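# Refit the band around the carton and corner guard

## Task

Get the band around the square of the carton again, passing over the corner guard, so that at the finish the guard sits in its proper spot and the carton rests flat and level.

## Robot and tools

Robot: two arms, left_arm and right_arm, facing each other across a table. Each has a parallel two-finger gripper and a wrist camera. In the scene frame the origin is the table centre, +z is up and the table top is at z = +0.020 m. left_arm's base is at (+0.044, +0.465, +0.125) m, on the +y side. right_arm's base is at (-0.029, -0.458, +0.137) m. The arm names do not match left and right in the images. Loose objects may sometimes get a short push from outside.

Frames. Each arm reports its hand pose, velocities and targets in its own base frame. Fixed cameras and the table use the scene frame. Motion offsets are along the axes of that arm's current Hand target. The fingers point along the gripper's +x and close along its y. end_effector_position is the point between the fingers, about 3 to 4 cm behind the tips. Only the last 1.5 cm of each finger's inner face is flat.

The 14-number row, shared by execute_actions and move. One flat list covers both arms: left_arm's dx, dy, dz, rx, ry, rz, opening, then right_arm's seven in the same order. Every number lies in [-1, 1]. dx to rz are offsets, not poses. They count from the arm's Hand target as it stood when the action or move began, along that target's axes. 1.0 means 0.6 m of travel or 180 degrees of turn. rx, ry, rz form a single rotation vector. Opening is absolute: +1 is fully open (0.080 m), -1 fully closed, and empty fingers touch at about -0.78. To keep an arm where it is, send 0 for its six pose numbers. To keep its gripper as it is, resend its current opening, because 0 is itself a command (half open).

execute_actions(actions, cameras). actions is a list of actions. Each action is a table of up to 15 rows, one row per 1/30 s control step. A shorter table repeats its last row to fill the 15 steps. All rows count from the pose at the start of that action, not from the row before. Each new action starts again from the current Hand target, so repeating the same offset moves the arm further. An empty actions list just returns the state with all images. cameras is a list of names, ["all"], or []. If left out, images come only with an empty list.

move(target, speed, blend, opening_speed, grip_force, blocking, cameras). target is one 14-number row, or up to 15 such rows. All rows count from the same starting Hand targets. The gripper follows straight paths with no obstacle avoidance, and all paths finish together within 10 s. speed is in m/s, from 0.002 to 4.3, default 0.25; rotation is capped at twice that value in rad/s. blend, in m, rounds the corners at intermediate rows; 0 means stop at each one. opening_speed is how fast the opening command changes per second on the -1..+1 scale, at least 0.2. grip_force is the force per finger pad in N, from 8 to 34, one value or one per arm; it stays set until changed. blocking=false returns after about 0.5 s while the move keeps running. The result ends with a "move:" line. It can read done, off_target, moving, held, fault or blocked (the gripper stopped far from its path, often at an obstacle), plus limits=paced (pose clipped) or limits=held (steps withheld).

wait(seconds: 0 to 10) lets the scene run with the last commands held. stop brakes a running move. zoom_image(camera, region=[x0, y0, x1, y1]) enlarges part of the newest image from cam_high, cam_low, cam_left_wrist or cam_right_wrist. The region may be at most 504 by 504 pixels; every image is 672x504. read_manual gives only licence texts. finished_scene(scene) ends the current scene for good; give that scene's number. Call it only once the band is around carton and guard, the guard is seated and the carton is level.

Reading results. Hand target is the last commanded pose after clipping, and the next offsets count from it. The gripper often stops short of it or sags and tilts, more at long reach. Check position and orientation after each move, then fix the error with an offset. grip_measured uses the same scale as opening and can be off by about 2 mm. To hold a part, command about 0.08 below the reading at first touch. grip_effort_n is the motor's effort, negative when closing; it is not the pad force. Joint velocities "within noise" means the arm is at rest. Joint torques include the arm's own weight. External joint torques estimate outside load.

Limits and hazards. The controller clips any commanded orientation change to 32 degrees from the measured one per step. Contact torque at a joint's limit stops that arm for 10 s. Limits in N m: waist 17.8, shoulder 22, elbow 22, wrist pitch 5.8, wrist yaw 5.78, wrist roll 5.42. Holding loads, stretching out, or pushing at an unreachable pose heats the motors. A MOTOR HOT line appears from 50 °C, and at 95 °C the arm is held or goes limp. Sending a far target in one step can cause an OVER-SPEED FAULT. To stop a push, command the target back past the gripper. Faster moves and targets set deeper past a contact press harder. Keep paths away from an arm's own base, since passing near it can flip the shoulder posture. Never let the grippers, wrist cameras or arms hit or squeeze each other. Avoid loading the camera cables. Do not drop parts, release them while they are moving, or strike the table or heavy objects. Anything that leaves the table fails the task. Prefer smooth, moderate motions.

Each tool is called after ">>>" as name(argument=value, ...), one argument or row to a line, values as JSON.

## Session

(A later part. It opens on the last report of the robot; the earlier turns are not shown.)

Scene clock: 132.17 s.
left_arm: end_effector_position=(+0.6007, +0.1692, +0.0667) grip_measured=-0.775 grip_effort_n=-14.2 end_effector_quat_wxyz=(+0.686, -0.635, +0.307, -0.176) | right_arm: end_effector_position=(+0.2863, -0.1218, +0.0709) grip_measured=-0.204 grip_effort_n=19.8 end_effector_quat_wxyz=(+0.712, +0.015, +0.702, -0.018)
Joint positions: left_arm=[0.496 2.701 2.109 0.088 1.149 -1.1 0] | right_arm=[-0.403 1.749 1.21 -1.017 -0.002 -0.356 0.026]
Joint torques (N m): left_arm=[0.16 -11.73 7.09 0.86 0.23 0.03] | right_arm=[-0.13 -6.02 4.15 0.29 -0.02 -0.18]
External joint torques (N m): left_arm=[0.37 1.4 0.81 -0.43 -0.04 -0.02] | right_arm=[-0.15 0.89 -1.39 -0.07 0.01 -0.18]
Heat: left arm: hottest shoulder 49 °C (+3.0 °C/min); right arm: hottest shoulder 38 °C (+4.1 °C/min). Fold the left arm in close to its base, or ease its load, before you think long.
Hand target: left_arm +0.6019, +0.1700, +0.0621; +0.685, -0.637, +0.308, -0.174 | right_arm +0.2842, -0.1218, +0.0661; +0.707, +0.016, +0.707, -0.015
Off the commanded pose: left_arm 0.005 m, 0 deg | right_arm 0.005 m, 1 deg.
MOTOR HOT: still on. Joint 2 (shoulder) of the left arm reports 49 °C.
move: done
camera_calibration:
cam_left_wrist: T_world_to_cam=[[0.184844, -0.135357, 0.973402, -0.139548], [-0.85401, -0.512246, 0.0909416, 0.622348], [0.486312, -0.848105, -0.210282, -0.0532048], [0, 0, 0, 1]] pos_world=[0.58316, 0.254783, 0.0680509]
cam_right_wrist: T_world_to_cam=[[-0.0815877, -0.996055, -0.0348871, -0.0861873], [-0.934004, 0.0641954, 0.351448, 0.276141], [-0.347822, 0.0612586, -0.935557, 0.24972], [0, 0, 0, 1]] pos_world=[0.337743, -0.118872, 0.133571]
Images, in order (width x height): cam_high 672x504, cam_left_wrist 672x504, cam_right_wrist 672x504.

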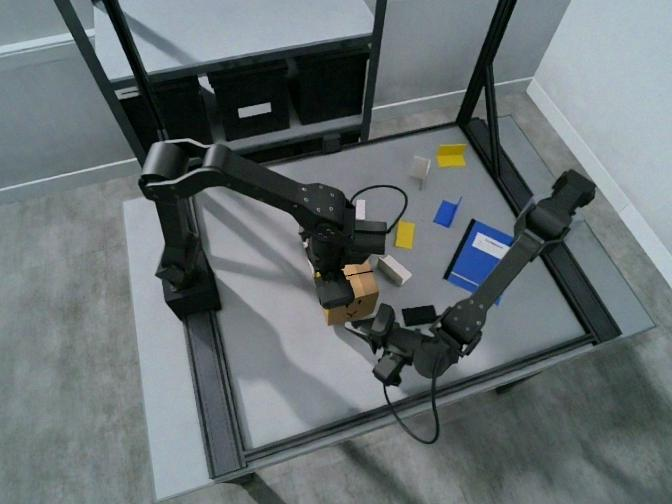

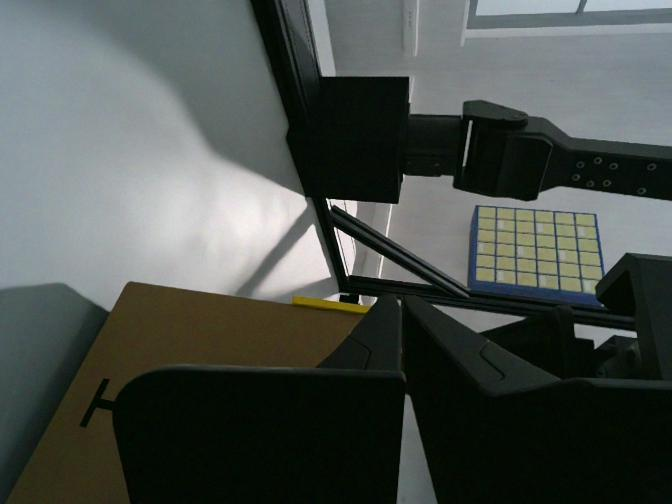

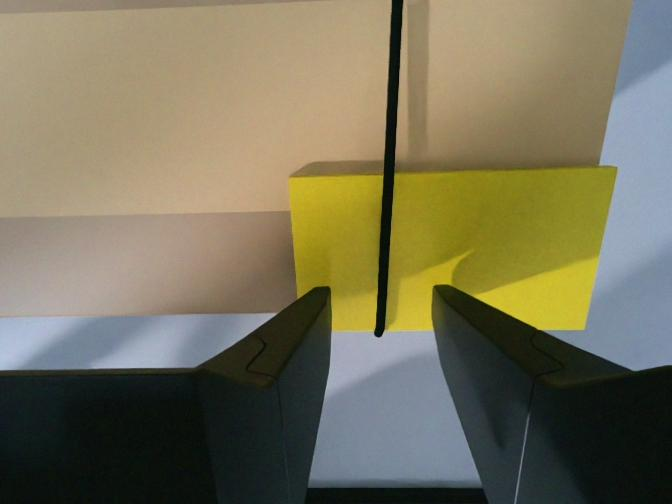

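>>> move(
  target=[
    [0, 0, 0, 0, 0, 0, -1, 0.01, 0, -0.004, 0, 0, 0, -0.2],
    [0, 0, 0, 0, 0, 0, -1, 0.01, 0, -0.004, 0, 0, 0, -1],
  ],
  speed=0.04,
  opening_speed=0.6,
  cameras=["cam_right_wrist"],
)

Scene clock: 135.53 s.
left_arm: end_effector_position=(+0.6007, +0.1692, +0.0667) grip_measured=-0.775 grip_effort_n=-14.7 end_effector_quat_wxyz=(+0.686, -0.635, +0.307, -0.176) | right_arm: end_effector_position=(+0.2854, -0.1228, +0.0662) grip_measured=-0.771 grip_effort_n=-32.8 end_effector_quat_wxyz=(+0.714, +0.015, +0.700, -0.019)
Joint positions: left_arm=[0.496 2.701 2.109 0.088 1.149 -1.1 0] | right_arm=[-0.407 1.749 1.19 -0.992 -0.001 -0.359 0]
Joint torques (N m): left_arm=[0.02 -11.52 6.96 0.92 0.2 0.02] | right_arm=[-0.09 -6.07 3.48 0.35 -0.04 -0.19]
External joint torques (N m): left_arm=[0.14 1.75 0.59 -0.39 -0.08 -0.03] | right_arm=[-0.13 0.77 -2 -0.02 -0.01 -0.19]
Heat: left arm: hottest shoulder 51 °C (+4.0 °C/min); right arm: hottest shoulder 38 °C (+3.0 °C/min). Fold the left arm in close to its base, or ease its load, before you think long.
Hand target: left_arm +0.6019, +0.1700, +0.0621; +0.685, -0.637, +0.308, -0.174 | right_arm +0.2818, -0.1218, +0.0601; +0.707, +0.016, +0.707, -0.015
Off the commanded pose: left_arm 0.005 m, 0 deg | right_arm 0.007 m, 1 deg.
MOTOR HOT: still on. Joint 2 (shoulder) of the left arm reports 51 °C.
move: done
camera_calibration:
cam_right_wrist: T_world_to_cam=[[-0.0818422, -0.996114, -0.0325413, -0.0874572], [-0.935457, 0.0655123, 0.347316, 0.277901], [-0.343835, 0.0588661, -0.937183, 0.243856], [0, 0, 0, 1]] pos_world=[0.336653, -0.119678, 0.129172]
Images, in order (width x height): cam_right_wrist 672x504.

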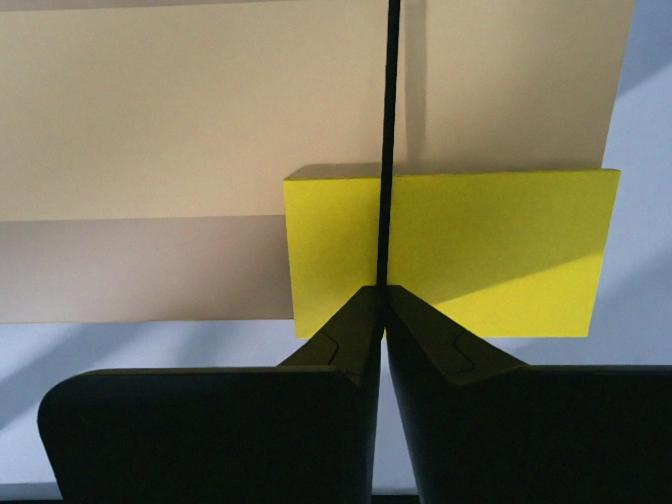

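>>> move(
  target=[
    [0.0204, 0.0061, -0.0223, 0, 0, 0, -1, -0.03, -0.005, 0, 0, 0, 0, -1],
    [0.0408, 0.0122, -0.0447, 0, 0, 0, -1, -0.04, -0.0089, -0.0497, 0, 0, 0, -1],
  ],
  speed=0.06,
  cameras=["cam_right_wrist", "cam_left_wrist"],
)

Scene clock: 137.77 s.
left_arm: end_effector_position=(+0.6021, +0.1342, +0.0423) grip_measured=-0.775 grip_effort_n=-14.2 end_effector_quat_wxyz=(+0.682, -0.639, +0.312, -0.173) | right_arm: end_effector_position=(+0.2599, -0.1254, +0.0817) grip_measured=-0.771 grip_effort_n=-29.5 end_effector_quat_wxyz=(+0.712, +0.016, +0.702, -0.013)
Joint positions: left_arm=[0.438 2.684 1.964 0.252 1.099 -1.159 0] | right_arm=[-0.454 1.658 1.151 -1.053 -0.009 -0.414 0]
Joint torques (N m): left_arm=[-0.11 -14.6 4.54 1.4 0.17 -0.01] | right_arm=[-0.68 -8.82 3.69 -0.99 0.22 -0.16]
External joint torques (N m): left_arm=[-0.27 -1.52 -1.65 0.04 -0.07 -0.06] | right_arm=[-0.69 -2.64 -1.82 -1.34 0.25 -0.16]
Heat: left arm: hottest shoulder 53 °C (+5.0 °C/min); right arm: hottest shoulder 38 °C (+3.0 °C/min). Fold the left arm in close to its base, or ease its load, before you think long.
Hand target: left_arm +0.6019, +0.1348, +0.0499; +0.685, -0.637, +0.308, -0.174 | right_arm +0.2518, -0.1258, +0.0841; +0.707, +0.016, +0.707, -0.015
Off the commanded pose: left_arm 0.008 m, 1 deg | right_arm 0.008 m, 1 deg.
MOTOR HOT: still on. Joint 2 (shoulder) of the left arm reports 53 °C.
move: done
camera_calibration:
cam_left_wrist: T_world_to_cam=[[0.199197, -0.129365, 0.971383, -0.130151], [-0.853548, -0.509881, 0.107129, 0.606621], [0.481431, -0.850462, -0.211986, -0.0853327], [0, 0, 0, 1]] pos_world=[0.584788, 0.219895, 0.0433504]
cam_right_wrist: T_world_to_cam=[[-0.074681, -0.996304, -0.042444, -0.0927167], [-0.933996, 0.0549709, 0.35303, 0.246663], [-0.349392, 0.0660071, -0.934649, 0.251836], [0, 0, 0, 1]] pos_world=[0.311448, -0.122556, 0.144363]
Images, in order (width x height): cam_left_wrist 672x504, cam_right_wrist 672x504.

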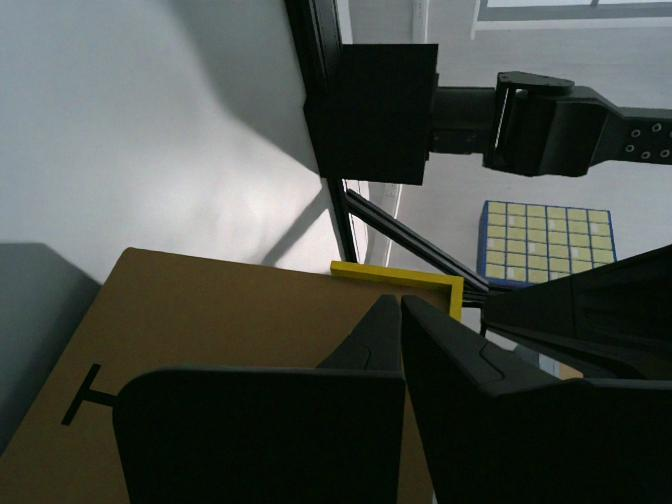

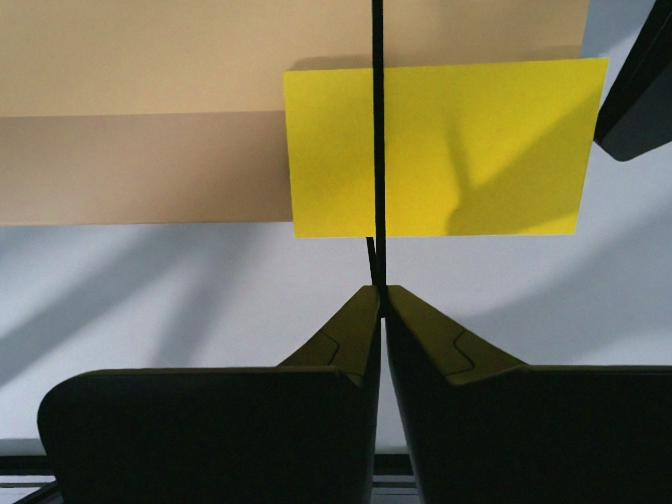

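>>> move(
  target=[-0.005, -0.0245, 0, 0, 0, 0, -1, 0, 0, 0, 0, 0, 0, -1],
  speed=0.06,
  cameras=["cam_right_wrist", "cam_left_wrist"],
)

Scene clock: 138.83 s.
left_arm: end_effector_position=(+0.6021, +0.1347, +0.0582) grip_measured=-0.775 grip_effort_n=-14.2 end_effector_quat_wxyz=(+0.683, -0.638, +0.311, -0.174) | right_arm: end_effector_position=(+0.2598, -0.1254, +0.0816) grip_measured=-0.771 grip_effort_n=-29.5 end_effector_quat_wxyz=(+0.711, +0.016, +0.702, -0.013)
Joint positions: left_arm=[0.439 2.651 1.964 0.224 1.099 -1.159 0] | right_arm=[-0.454 1.658 1.15 -1.053 -0.009 -0.414 0]
Joint torques (N m): left_arm=[-0.26 -14.36 5.14 0.94 0.17 -0.04] | right_arm=[-0.68 -8.77 3.68 -0.99 0.22 -0.19]
External joint torques (N m): left_arm=[-0.27 -1.56 -0.99 -0.39 -0.07 -0.09] | right_arm=[-0.67 -2.57 -1.88 -1.36 0.25 -0.19]
Heat: left arm: hottest shoulder 54 °C (+6.0 °C/min); right arm: hottest shoulder 38 °C (+3.0 °C/min). Fold the left arm in close to its base, or ease its load, before you think long.
Hand target: left_arm +0.6019, +0.1349, +0.0651; +0.685, -0.636, +0.308, -0.174 | right_arm +0.2517, -0.1257, +0.0840; +0.707, +0.016, +0.707, -0.015
Off the commanded pose: left_arm 0.007 m, 0 deg | right_arm 0.008 m, 1 deg.
MOTOR HOT: still on. Joint 2 (shoulder) of the left arm reports 54 °C.
move: done
camera_calibration:
cam_left_wrist: T_world_to_cam=[[0.195085, -0.130853, 0.972018, -0.142913], [-0.853525, -0.510864, 0.102531, 0.605543], [0.483153, -0.849644, -0.211349, -0.0826913], [0, 0, 0, 1]] pos_world=[0.584679, 0.220392, 0.0593502]
cam_right_wrist: T_world_to_cam=[[-0.0747637, -0.99629, -0.0426108, -0.0926691], [-0.933868, 0.0549659, 0.353369, 0.246608], [-0.349716, 0.066212, -0.934513, 0.251849], [0, 0, 0, 1]] pos_world=[0.311447, -0.122556, 0.144263]
Images, in order (width x height): cam_left_wrist 672x504, cam_right_wrist 672x504.

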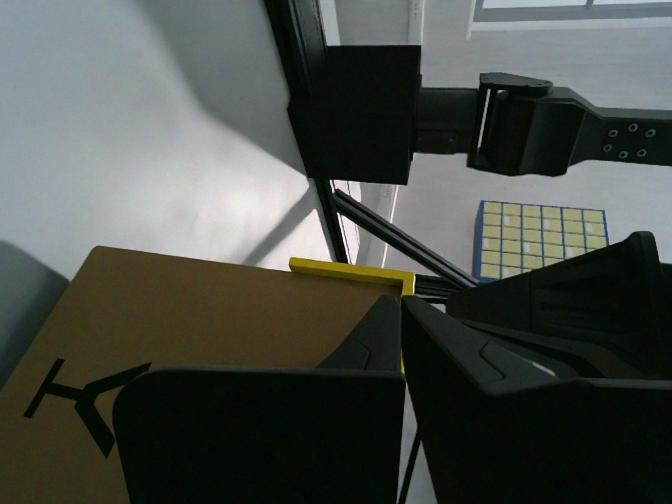

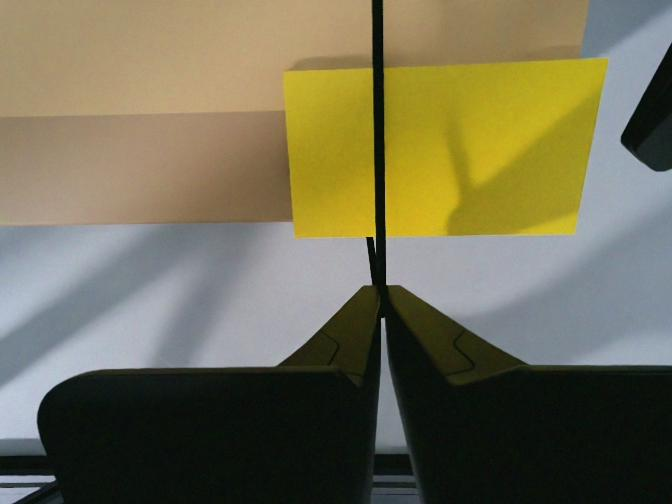

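>>> move(
  target=[0.0121, -0.0025, -0.0147, 0, 0, 0, -1, 0, 0, 0, 0, 0, 0, -1],
  speed=0.05,
  cameras=["cam_right_wrist", "cam_left_wrist"],
)

>>> zoom_image(
  camera="cam_right_wrist",
  region=[540, 20, 660, 160],
)

Scene clock: 139.90 s.
left_arm: end_effector_position=(+0.6023, +0.1233, +0.0577) grip_measured=-0.775 grip_effort_n=-14.2 end_effector_quat_wxyz=(+0.682, -0.638, +0.312, -0.173) | right_arm: end_effector_position=(+0.2598, -0.1254, +0.0816) grip_measured=-0.771 grip_effort_n=-29.5 end_effector_quat_wxyz=(+0.711, +0.016, +0.702, -0.013)
Joint positions: left_arm=[0.42 2.633 1.924 0.258 1.081 -1.177 0] | right_arm=[-0.454 1.658 1.15 -1.053 -0.009 -0.414 0]
Joint torques (N m): left_arm=[0.1 -14.48 4.59 1.36 0.14 0] | right_arm=[-0.68 -8.75 3.7 -0.99 0.22 -0.19]
External joint torques (N m): left_arm=[0.11 -1.65 -1.58 0 -0.1 -0.05] | right_arm=[-0.67 -2.54 -1.85 -1.34 0.25 -0.19]
Motor temperatures (°C): left_arm=[25 55 37 31 29 35] | right_arm=[28 38 33 36 29 31]
Heat: left arm: hottest shoulder 55 °C (+7.0 °C/min); right arm: hottest shoulder 38 °C (+3.0 °C/min). Heating fast: the left arm's shoulder motor: a push or a pull is the cause, and it goes on while you think. Ease it with your next call, before anything else.
Hand target: left_arm +0.6019, +0.1234, +0.0650; +0.685, -0.636, +0.308, -0.174 | right_arm +0.2517, -0.1257, +0.0840; +0.707, +0.016, +0.707, -0.015
Off the commanded pose: left_arm 0.007 m, 1 deg | right_arm 0.008 m, 1 deg.
MOTOR HOT: still on. Joint 2 (shoulder) of the left arm reports 55 °C.
move: done
camera_calibration:
cam_left_wrist: T_world_to_cam=[[0.198672, -0.1299, 0.971419, -0.146137], [-0.85323, -0.510603, 0.106221, 0.599463], [0.482211, -0.849948, -0.212277, -0.0920183], [0, 0, 0, 1]] pos_world=[0.584885, 0.208893, 0.0587514]
cam_right_wrist: T_world_to_cam=[[-0.0747637, -0.99629, -0.0426108, -0.0926691], [-0.933868, 0.0549659, 0.353369, 0.246608], [-0.349716, 0.066212, -0.934513, 0.251849], [0, 0, 0, 1]] pos_world=[0.311447, -0.122556, 0.144263]
Images, in order (width x height): cam_left_wrist 672x504, cam_right_wrist 672x504.

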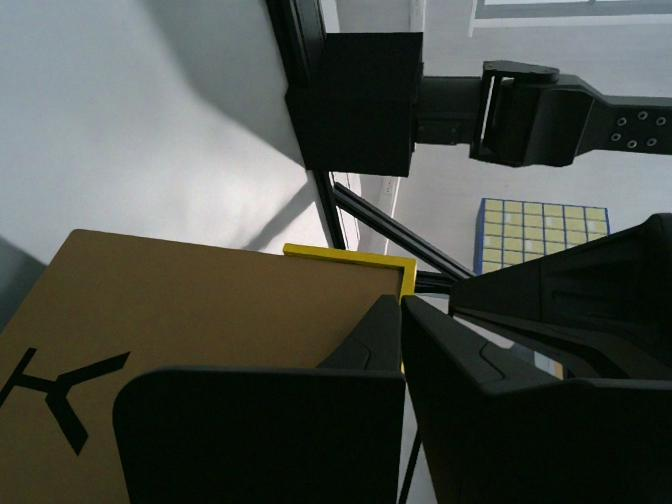

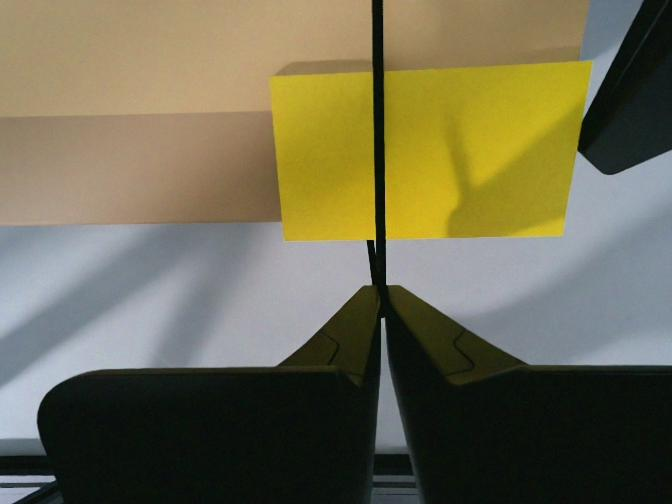

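Scaled by 3.600 from the camera's 672x504 image, which has a finer 960x720 frame.

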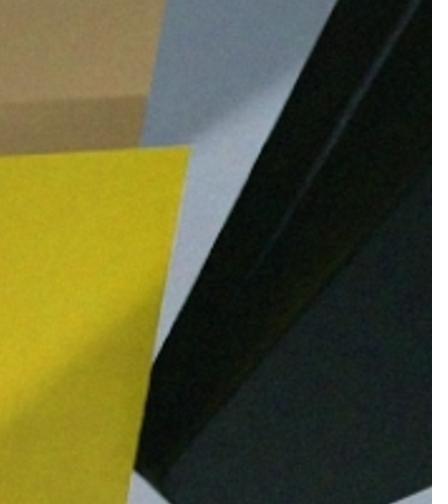

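>>> move(
  target=[0.0026, -0.0005, -0.0032, 0, 0, 0, -1, 0, 0, 0, 0, 0, 0, -1],
  speed=0.05,
  cameras=["cam_right_wrist"],
)

>>> zoom_image(
  camera="cam_right_wrist",
  region=[540, 20, 660, 160],
)

Scene clock: 140.80 s.
left_arm: end_effector_position=(+0.6019, +0.1224, +0.0578) grip_measured=-0.775 grip_effort_n=-14.7 end_effector_quat_wxyz=(+0.682, -0.639, +0.311, -0.172) | right_arm: end_effector_position=(+0.2598, -0.1254, +0.0816) grip_measured=-0.771 grip_effort_n=-29.5 end_effector_quat_wxyz=(+0.711, +0.016, +0.702, -0.013)
Joint positions: left_arm=[0.418 2.629 1.915 0.267 1.078 -1.18 0] | right_arm=[-0.454 1.658 1.15 -1.053 -0.009 -0.414 0]
Joint torques (N m): left_arm=[-0.35 -14.37 4.4 1.36 0.15 0.01] | right_arm=[-0.7 -8.77 3.67 -0.98 0.23 -0.18]
External joint torques (N m): left_arm=[-0.28 -1.45 -1.84 -0.03 -0.09 -0.05] | right_arm=[-0.65 -2.58 -1.87 -1.34 0.25 -0.18]
Motor temperatures (°C): left_arm=[25 55 37 31 29 35] | right_arm=[28 38 33 36 29 31]
Heat: left arm: hottest shoulder 55 °C (+7.0 °C/min); right arm: hottest shoulder 38 °C (+3.0 °C/min). Heating fast: the left arm's shoulder motor: a push or a pull is the cause, and it goes on while you think. Ease it with your next call, before anything else.
Hand target: left_arm +0.6018, +0.1209, +0.0651; +0.685, -0.636, +0.308, -0.174 | right_arm +0.2517, -0.1257, +0.0840; +0.707, +0.016, +0.707, -0.015
Off the commanded pose: left_arm 0.007 m, 1 deg | right_arm 0.008 m, 1 deg.
MOTOR HOT: still on. Joint 2 (shoulder) of the left arm reports 55 °C.
move: done
camera_calibration:
cam_right_wrist: T_world_to_cam=[[-0.0747637, -0.99629, -0.0426108, -0.0926691], [-0.933868, 0.0549659, 0.353369, 0.246608], [-0.349716, 0.066212, -0.934513, 0.251849], [0, 0, 0, 1]] pos_world=[0.311447, -0.122556, 0.144263]
Images, in order (width x height): cam_right_wrist 672x504.

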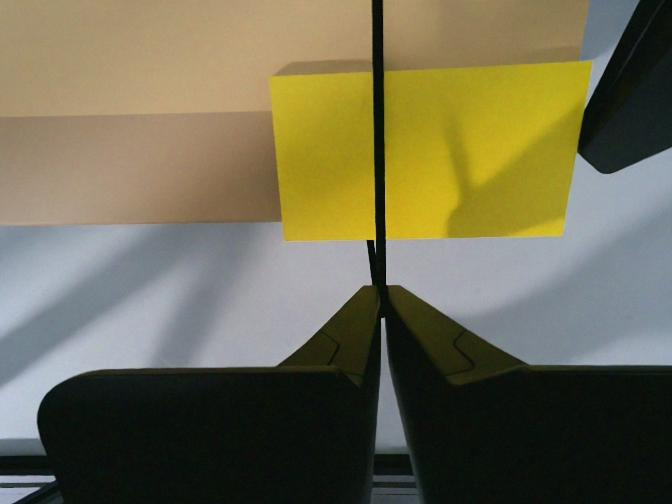

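Scaled by 3.600 from the camera's 672x504 image, which has a finer 960x720 frame.

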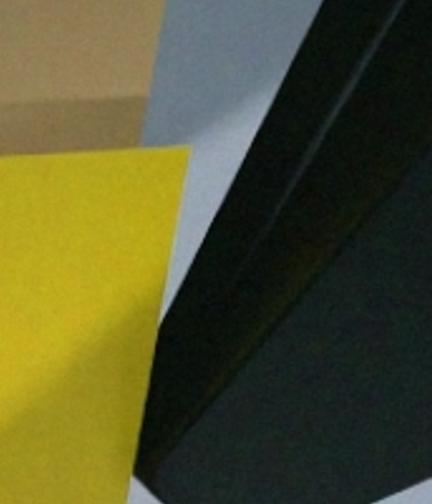

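>>> move(
  target=[
    [-0.0663, -0.0034, 0.0766, 0, 0, 0, -1, 0.0233, -0.003, 0.0457, 0, 0, 0, -1],
    [-0.4525, -0.1543, -0.1876, 0, 0, 0, -1, 0.0375, -0.003, 0.0457, 0, 0, 0, -1],
  ],
  speed=[0.1, 0.2],
  cameras=["cam_right_wrist"],
)

Scene clock: 145.93 s.
left_arm: end_effector_position=(+0.3387, +0.1922, +0.2113) grip_measured=-0.775 grip_effort_n=-14.2 end_effector_quat_wxyz=(+0.685, -0.637, +0.307, -0.174) | right_arm: end_effector_position=(+0.2822, -0.1287, +0.0678) grip_measured=-0.771 grip_effort_n=-29.5 end_effector_quat_wxyz=(+0.715, +0.012, +0.699, -0.013)
Joint positions: left_arm=[0.904 1.984 1.597 -1.337 1.367 0.157 0] | right_arm=[-0.431 1.745 1.192 -0.998 -0.007 -0.395 0]
Joint torques (N m): left_arm=[0.27 -7.44 6.11 -0.34 0.57 0.13] | right_arm=[-0.04 -5.65 3.88 0.29 0.18 0.17]
External joint torques (N m): left_arm=[0.22 1.12 0.59 -0.51 -0.06 0.07] | right_arm=[-0.08 1.19 -1.63 -0.08 0.21 0.17]
Motor temperatures (°C): left_arm=[25 56 37 31 29 35] | right_arm=[28 38 33 36 29 31]
Heat: left arm: hottest shoulder 56 °C (+6.0 °C/min); right arm: hottest shoulder 38 °C (+3.0 °C/min). Heating fast: the left arm's shoulder motor: a push or a pull is the cause, and it goes on while you think. Ease it with your next call, before anything else.
Hand target: left_arm +0.3400, +0.1941, +0.2101; +0.685, -0.636, +0.308, -0.174 | right_arm +0.2790, -0.1288, +0.0615; +0.707, +0.016, +0.707, -0.015
Off the commanded pose: left_arm 0.003 m, 0 deg | right_arm 0.007 m, 1 deg.
MOTOR HOT: still on. Joint 2 (shoulder) of the left arm reports 56 °C.
move: done
camera_calibration:
cam_right_wrist: T_world_to_cam=[[-0.0698586, -0.996842, -0.0377669, -0.0966512], [-0.937141, 0.0526053, 0.344963, 0.27377], [-0.341887, 0.0594916, -0.937856, 0.244127], [0, 0, 0, 1]] pos_world=[0.333273, -0.125271, 0.130865]
Images, in order (width x height): cam_right_wrist 672x504.

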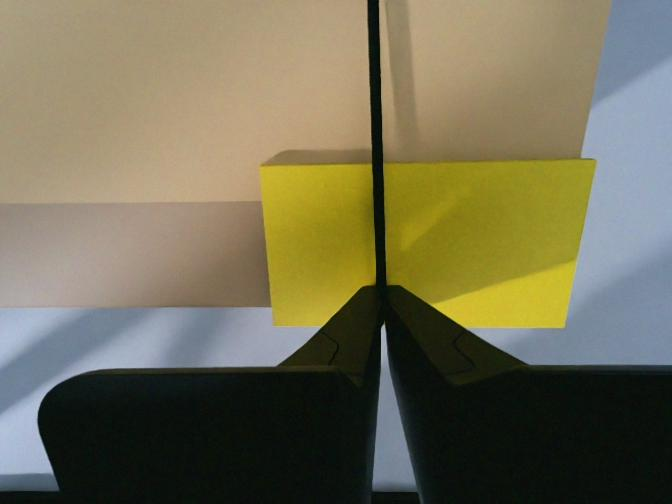

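>>> move(
  target=[
    [0, 0, 0, 0, 0, 0, -1, 0, 0, 0, 0, 0, 0, -0.45],
    [0, 0, 0, 0, 0, 0, -1, 0, 0, 0, 0, 0, 0, -0.1],
    [0, 0, 0, 0, 0, 0, -1, -0.13, 0, 0, 0, 0, 0, -0.1],
  ],
  speed=0.08,
  opening_speed=0.4,
  cameras=["cam_right_wrist"],
)

Scene clock: 150.53 s.
left_arm: end_effector_position=(+0.3387, +0.1922, +0.2113) grip_measured=-0.775 grip_effort_n=-14.2 end_effector_quat_wxyz=(+0.685, -0.637, +0.307, -0.174) | right_arm: end_effector_position=(+0.2781, -0.1277, +0.1349) grip_measured=-0.104 grip_effort_n=19.8 end_effector_quat_wxyz=(+0.702, +0.015, +0.712, -0.010)
Joint positions: left_arm=[0.904 1.984 1.597 -1.337 1.367 0.157 0] | right_arm=[-0.431 1.713 1.426 -1.299 -0.002 -0.395 0.03]
Joint torques (N m): left_arm=[0.13 -7.45 6.01 -0.28 0.55 0.1] | right_arm=[-0.07 -8.06 5.94 0.01 -0.01 0.18]
External joint torques (N m): left_arm=[0.13 1.1 0.52 -0.45 -0.07 0.05] | right_arm=[-0.07 -1.3 0.28 -0.3 0.02 0.18]
Motor temperatures (°C): left_arm=[25 55 37 31 29 35] | right_arm=[28 38 33 36 29 31]
Heat: left arm: hottest shoulder 55 °C (+1.0 °C/min); right arm: hottest shoulder 38 °C (+2.0 °C/min). Fold the left arm in close to its base, or ease its load, before you think long.
Hand target: left_arm +0.3400, +0.1941, +0.2101; +0.686, -0.637, +0.308, -0.174 | right_arm +0.2790, -0.1289, +0.1395; +0.707, +0.016, +0.707, -0.015
Off the commanded pose: left_arm 0.003 m, 0 deg | right_arm 0.005 m, 1 deg.
MOTOR HOT: still on. Joint 2 (shoulder) of the left arm reports 55 °C.
move: done
camera_calibration:
cam_right_wrist: T_world_to_cam=[[-0.0712916, -0.996439, -0.0450267, -0.0920515], [-0.924511, 0.0490653, 0.377984, 0.23826], [-0.374428, 0.0685747, -0.924717, 0.314015], [0, 0, 0, 1]] pos_world=[0.331288, -0.124947, 0.196171]
Images, in order (width x height): cam_right_wrist 672x504.

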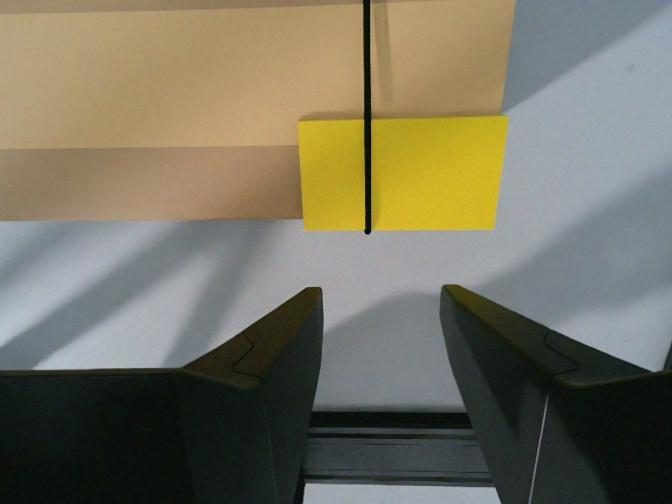

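>>> move(
  target=[0, 0, 0, 0, 0, 0, -1, -0.1, -0.0088, -0.16, 0, 0, 0, -0.1],
  speed=0.15,
  cameras=["cam_high", "cam_low", "cam_right_wrist"],
)

>>> zoom_image(
  camera="cam_high",
  region=[312, 262, 384, 330],
)

>>> zoom_image(
  camera="cam_low",
  region=[176, 196, 276, 276],
)

Scene clock: 151.97 s.
left_arm: end_effector_position=(+0.3387, +0.1922, +0.2113) grip_measured=-0.775 grip_effort_n=-14.2 end_effector_quat_wxyz=(+0.685, -0.637, +0.307, -0.174) | right_arm: end_effector_position=(+0.1843, -0.1303, +0.1984) grip_measured=-0.104 grip_effort_n=19.8 end_effector_quat_wxyz=(+0.706, +0.018, +0.708, -0.016)
Joint positions: left_arm=[0.904 1.984 1.597 -1.337 1.367 0.157 0] | right_arm=[-0.616 1.417 1.386 -1.543 0 -0.568 0.03]
Joint torques (N m): left_arm=[0.01 -7.48 5.93 -0.23 0.56 0.09] | right_arm=[-0.03 -5.31 4.76 -0.07 -0.05 -0.18]
External joint torques (N m): left_arm=[0.07 1.08 0.44 -0.39 -0.06 0.04] | right_arm=[-0.04 -0.84 -0.82 -0.38 -0.02 -0.18]
Heat: left arm: hottest shoulder 54 °C (-1.0 °C/min); right arm: hottest shoulder 38 °C (+2.0 °C/min). Fold the left arm in close to its base, or ease its load, before you think long.
Hand target: left_arm +0.3400, +0.1941, +0.2101; +0.686, -0.637, +0.308, -0.174 | right_arm +0.1830, -0.1300, +0.1995; +0.707, +0.016, +0.707, -0.015
Off the commanded pose: left_arm 0.003 m, 0 deg | right_arm 0.002 m, 0 deg.
MOTOR HOT: still on. Joint 2 (shoulder) of the left arm reports 54 °C.
move: done
camera_calibration:
cam_right_wrist: T_world_to_cam=[[-0.082298, -0.995789, -0.0403813, -0.0972104], [-0.9278, 0.0617586, 0.367931, 0.131925], [-0.363888, 0.0677457, -0.928976, 0.336647], [0, 0, 0, 1]] pos_world=[0.236901, -0.127755, 0.260272]
Images, in order (width x height): cam_high 672x504, cam_low 672x504, cam_right_wrist 672x504.

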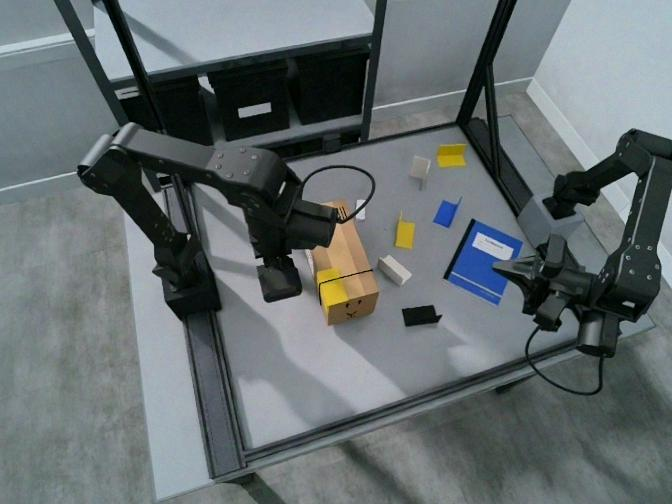

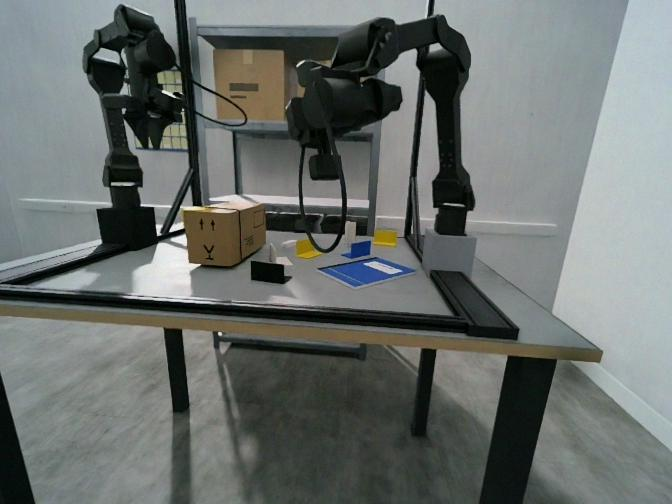

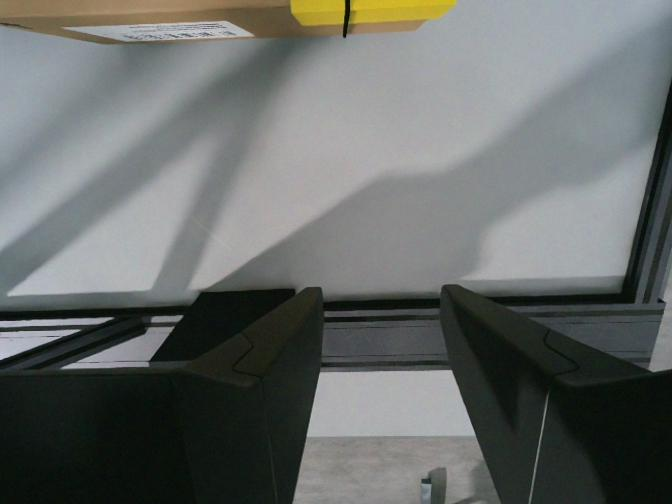

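Scaled by 7.000 from the camera's 672x504 image, which has a finer 960x720 frame.

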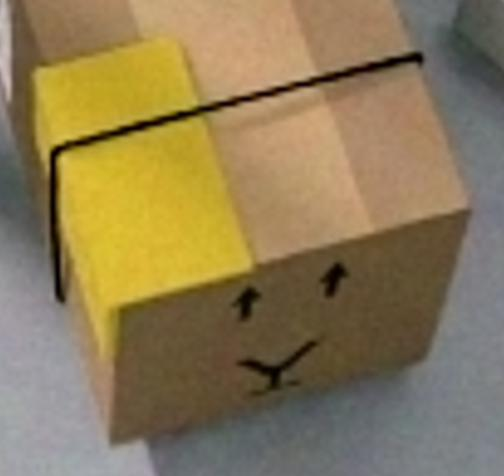

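Scaled by 5.040 from the camera's 672x504 image, which has a finer 960x720 frame.

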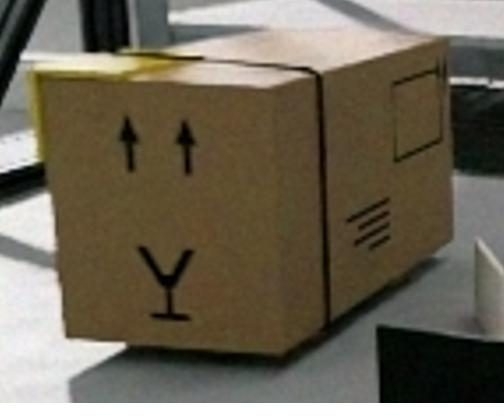

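>>> move(
  target=[0, 0, 0, 0, 0, 0, -1, 0.2167, 0, -0.0383, 0, -0.3056, 0, -0.1],
  speed=0.35,
  cameras=["cam_right_wrist", "cam_low"],
)

Scene clock: 155.27 s.
left_arm: end_effector_position=(+0.3387, +0.1922, +0.2113) grip_measured=-0.775 grip_effort_n=-14.7 end_effector_quat_wxyz=(+0.685, -0.637, +0.307, -0.174) | right_arm: end_effector_position=(+0.1603, -0.1305, +0.0718) grip_measured=-0.104 grip_effort_n=19.3 end_effector_quat_wxyz=(+0.953, +0.005, +0.301, -0.023)
Joint positions: left_arm=[0.904 1.984 1.597 -1.337 1.367 0.157 0] | right_arm=[-1.279 0.963 0.311 -0.473 -0.881 -1.021 0.03]
Joint torques (N m): left_arm=[0.05 -7.4 6.05 -0.24 0.56 0.11] | right_arm=[-0.13 -0.96 4.39 0.71 -0.62 -0.19]
External joint torques (N m): left_arm=[0 1.15 0.57 -0.4 -0.06 0.06] | right_arm=[-0.12 0.53 -1.51 -0.19 -0.14 -0.19]
Heat: left arm: hottest shoulder 53 °C (-3.0 °C/min); right arm: hottest shoulder 37 °C (+1.0 °C/min). Fold the left arm in close to its base, or ease its load, before you think long.
Hand target: left_arm +0.3400, +0.1941, +0.2101; +0.686, -0.637, +0.308, -0.174 | right_arm +0.1599, -0.1289, +0.0695; +0.954, +0.007, +0.300, -0.021
Off the commanded pose: left_arm 0.003 m, 0 deg | right_arm 0.003 m, 0 deg.
MOTOR HOT: still on. Joint 2 (shoulder) of the left arm reports 53 °C.
move: done
camera_calibration:
cam_right_wrist: T_world_to_cam=[[-0.0362505, -0.998286, -0.0459449, -0.11179], [-0.831883, 0.0556202, -0.552156, 0.206165], [0.553765, 0.0182049, -0.832474, 0.0497923], [0, 0, 0, 1]] pos_world=[0.139879, -0.123972, 0.15015]
Images, in order (width x height): cam_low 672x504, cam_right_wrist 672x504.

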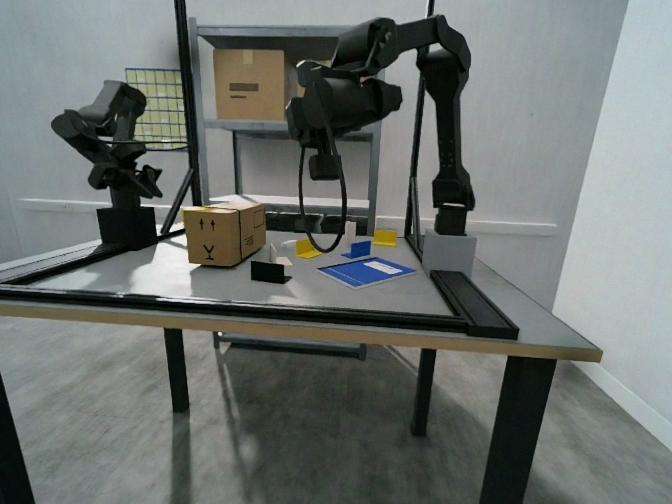

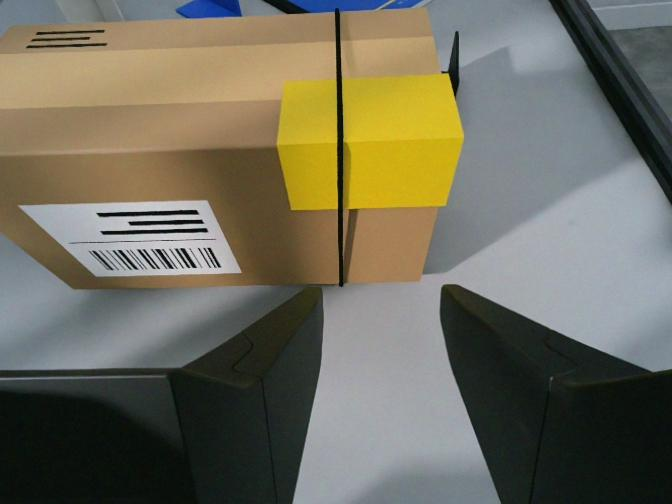

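>>> finished_scene(
  scene=1,
)

The scene is finished: the task was done.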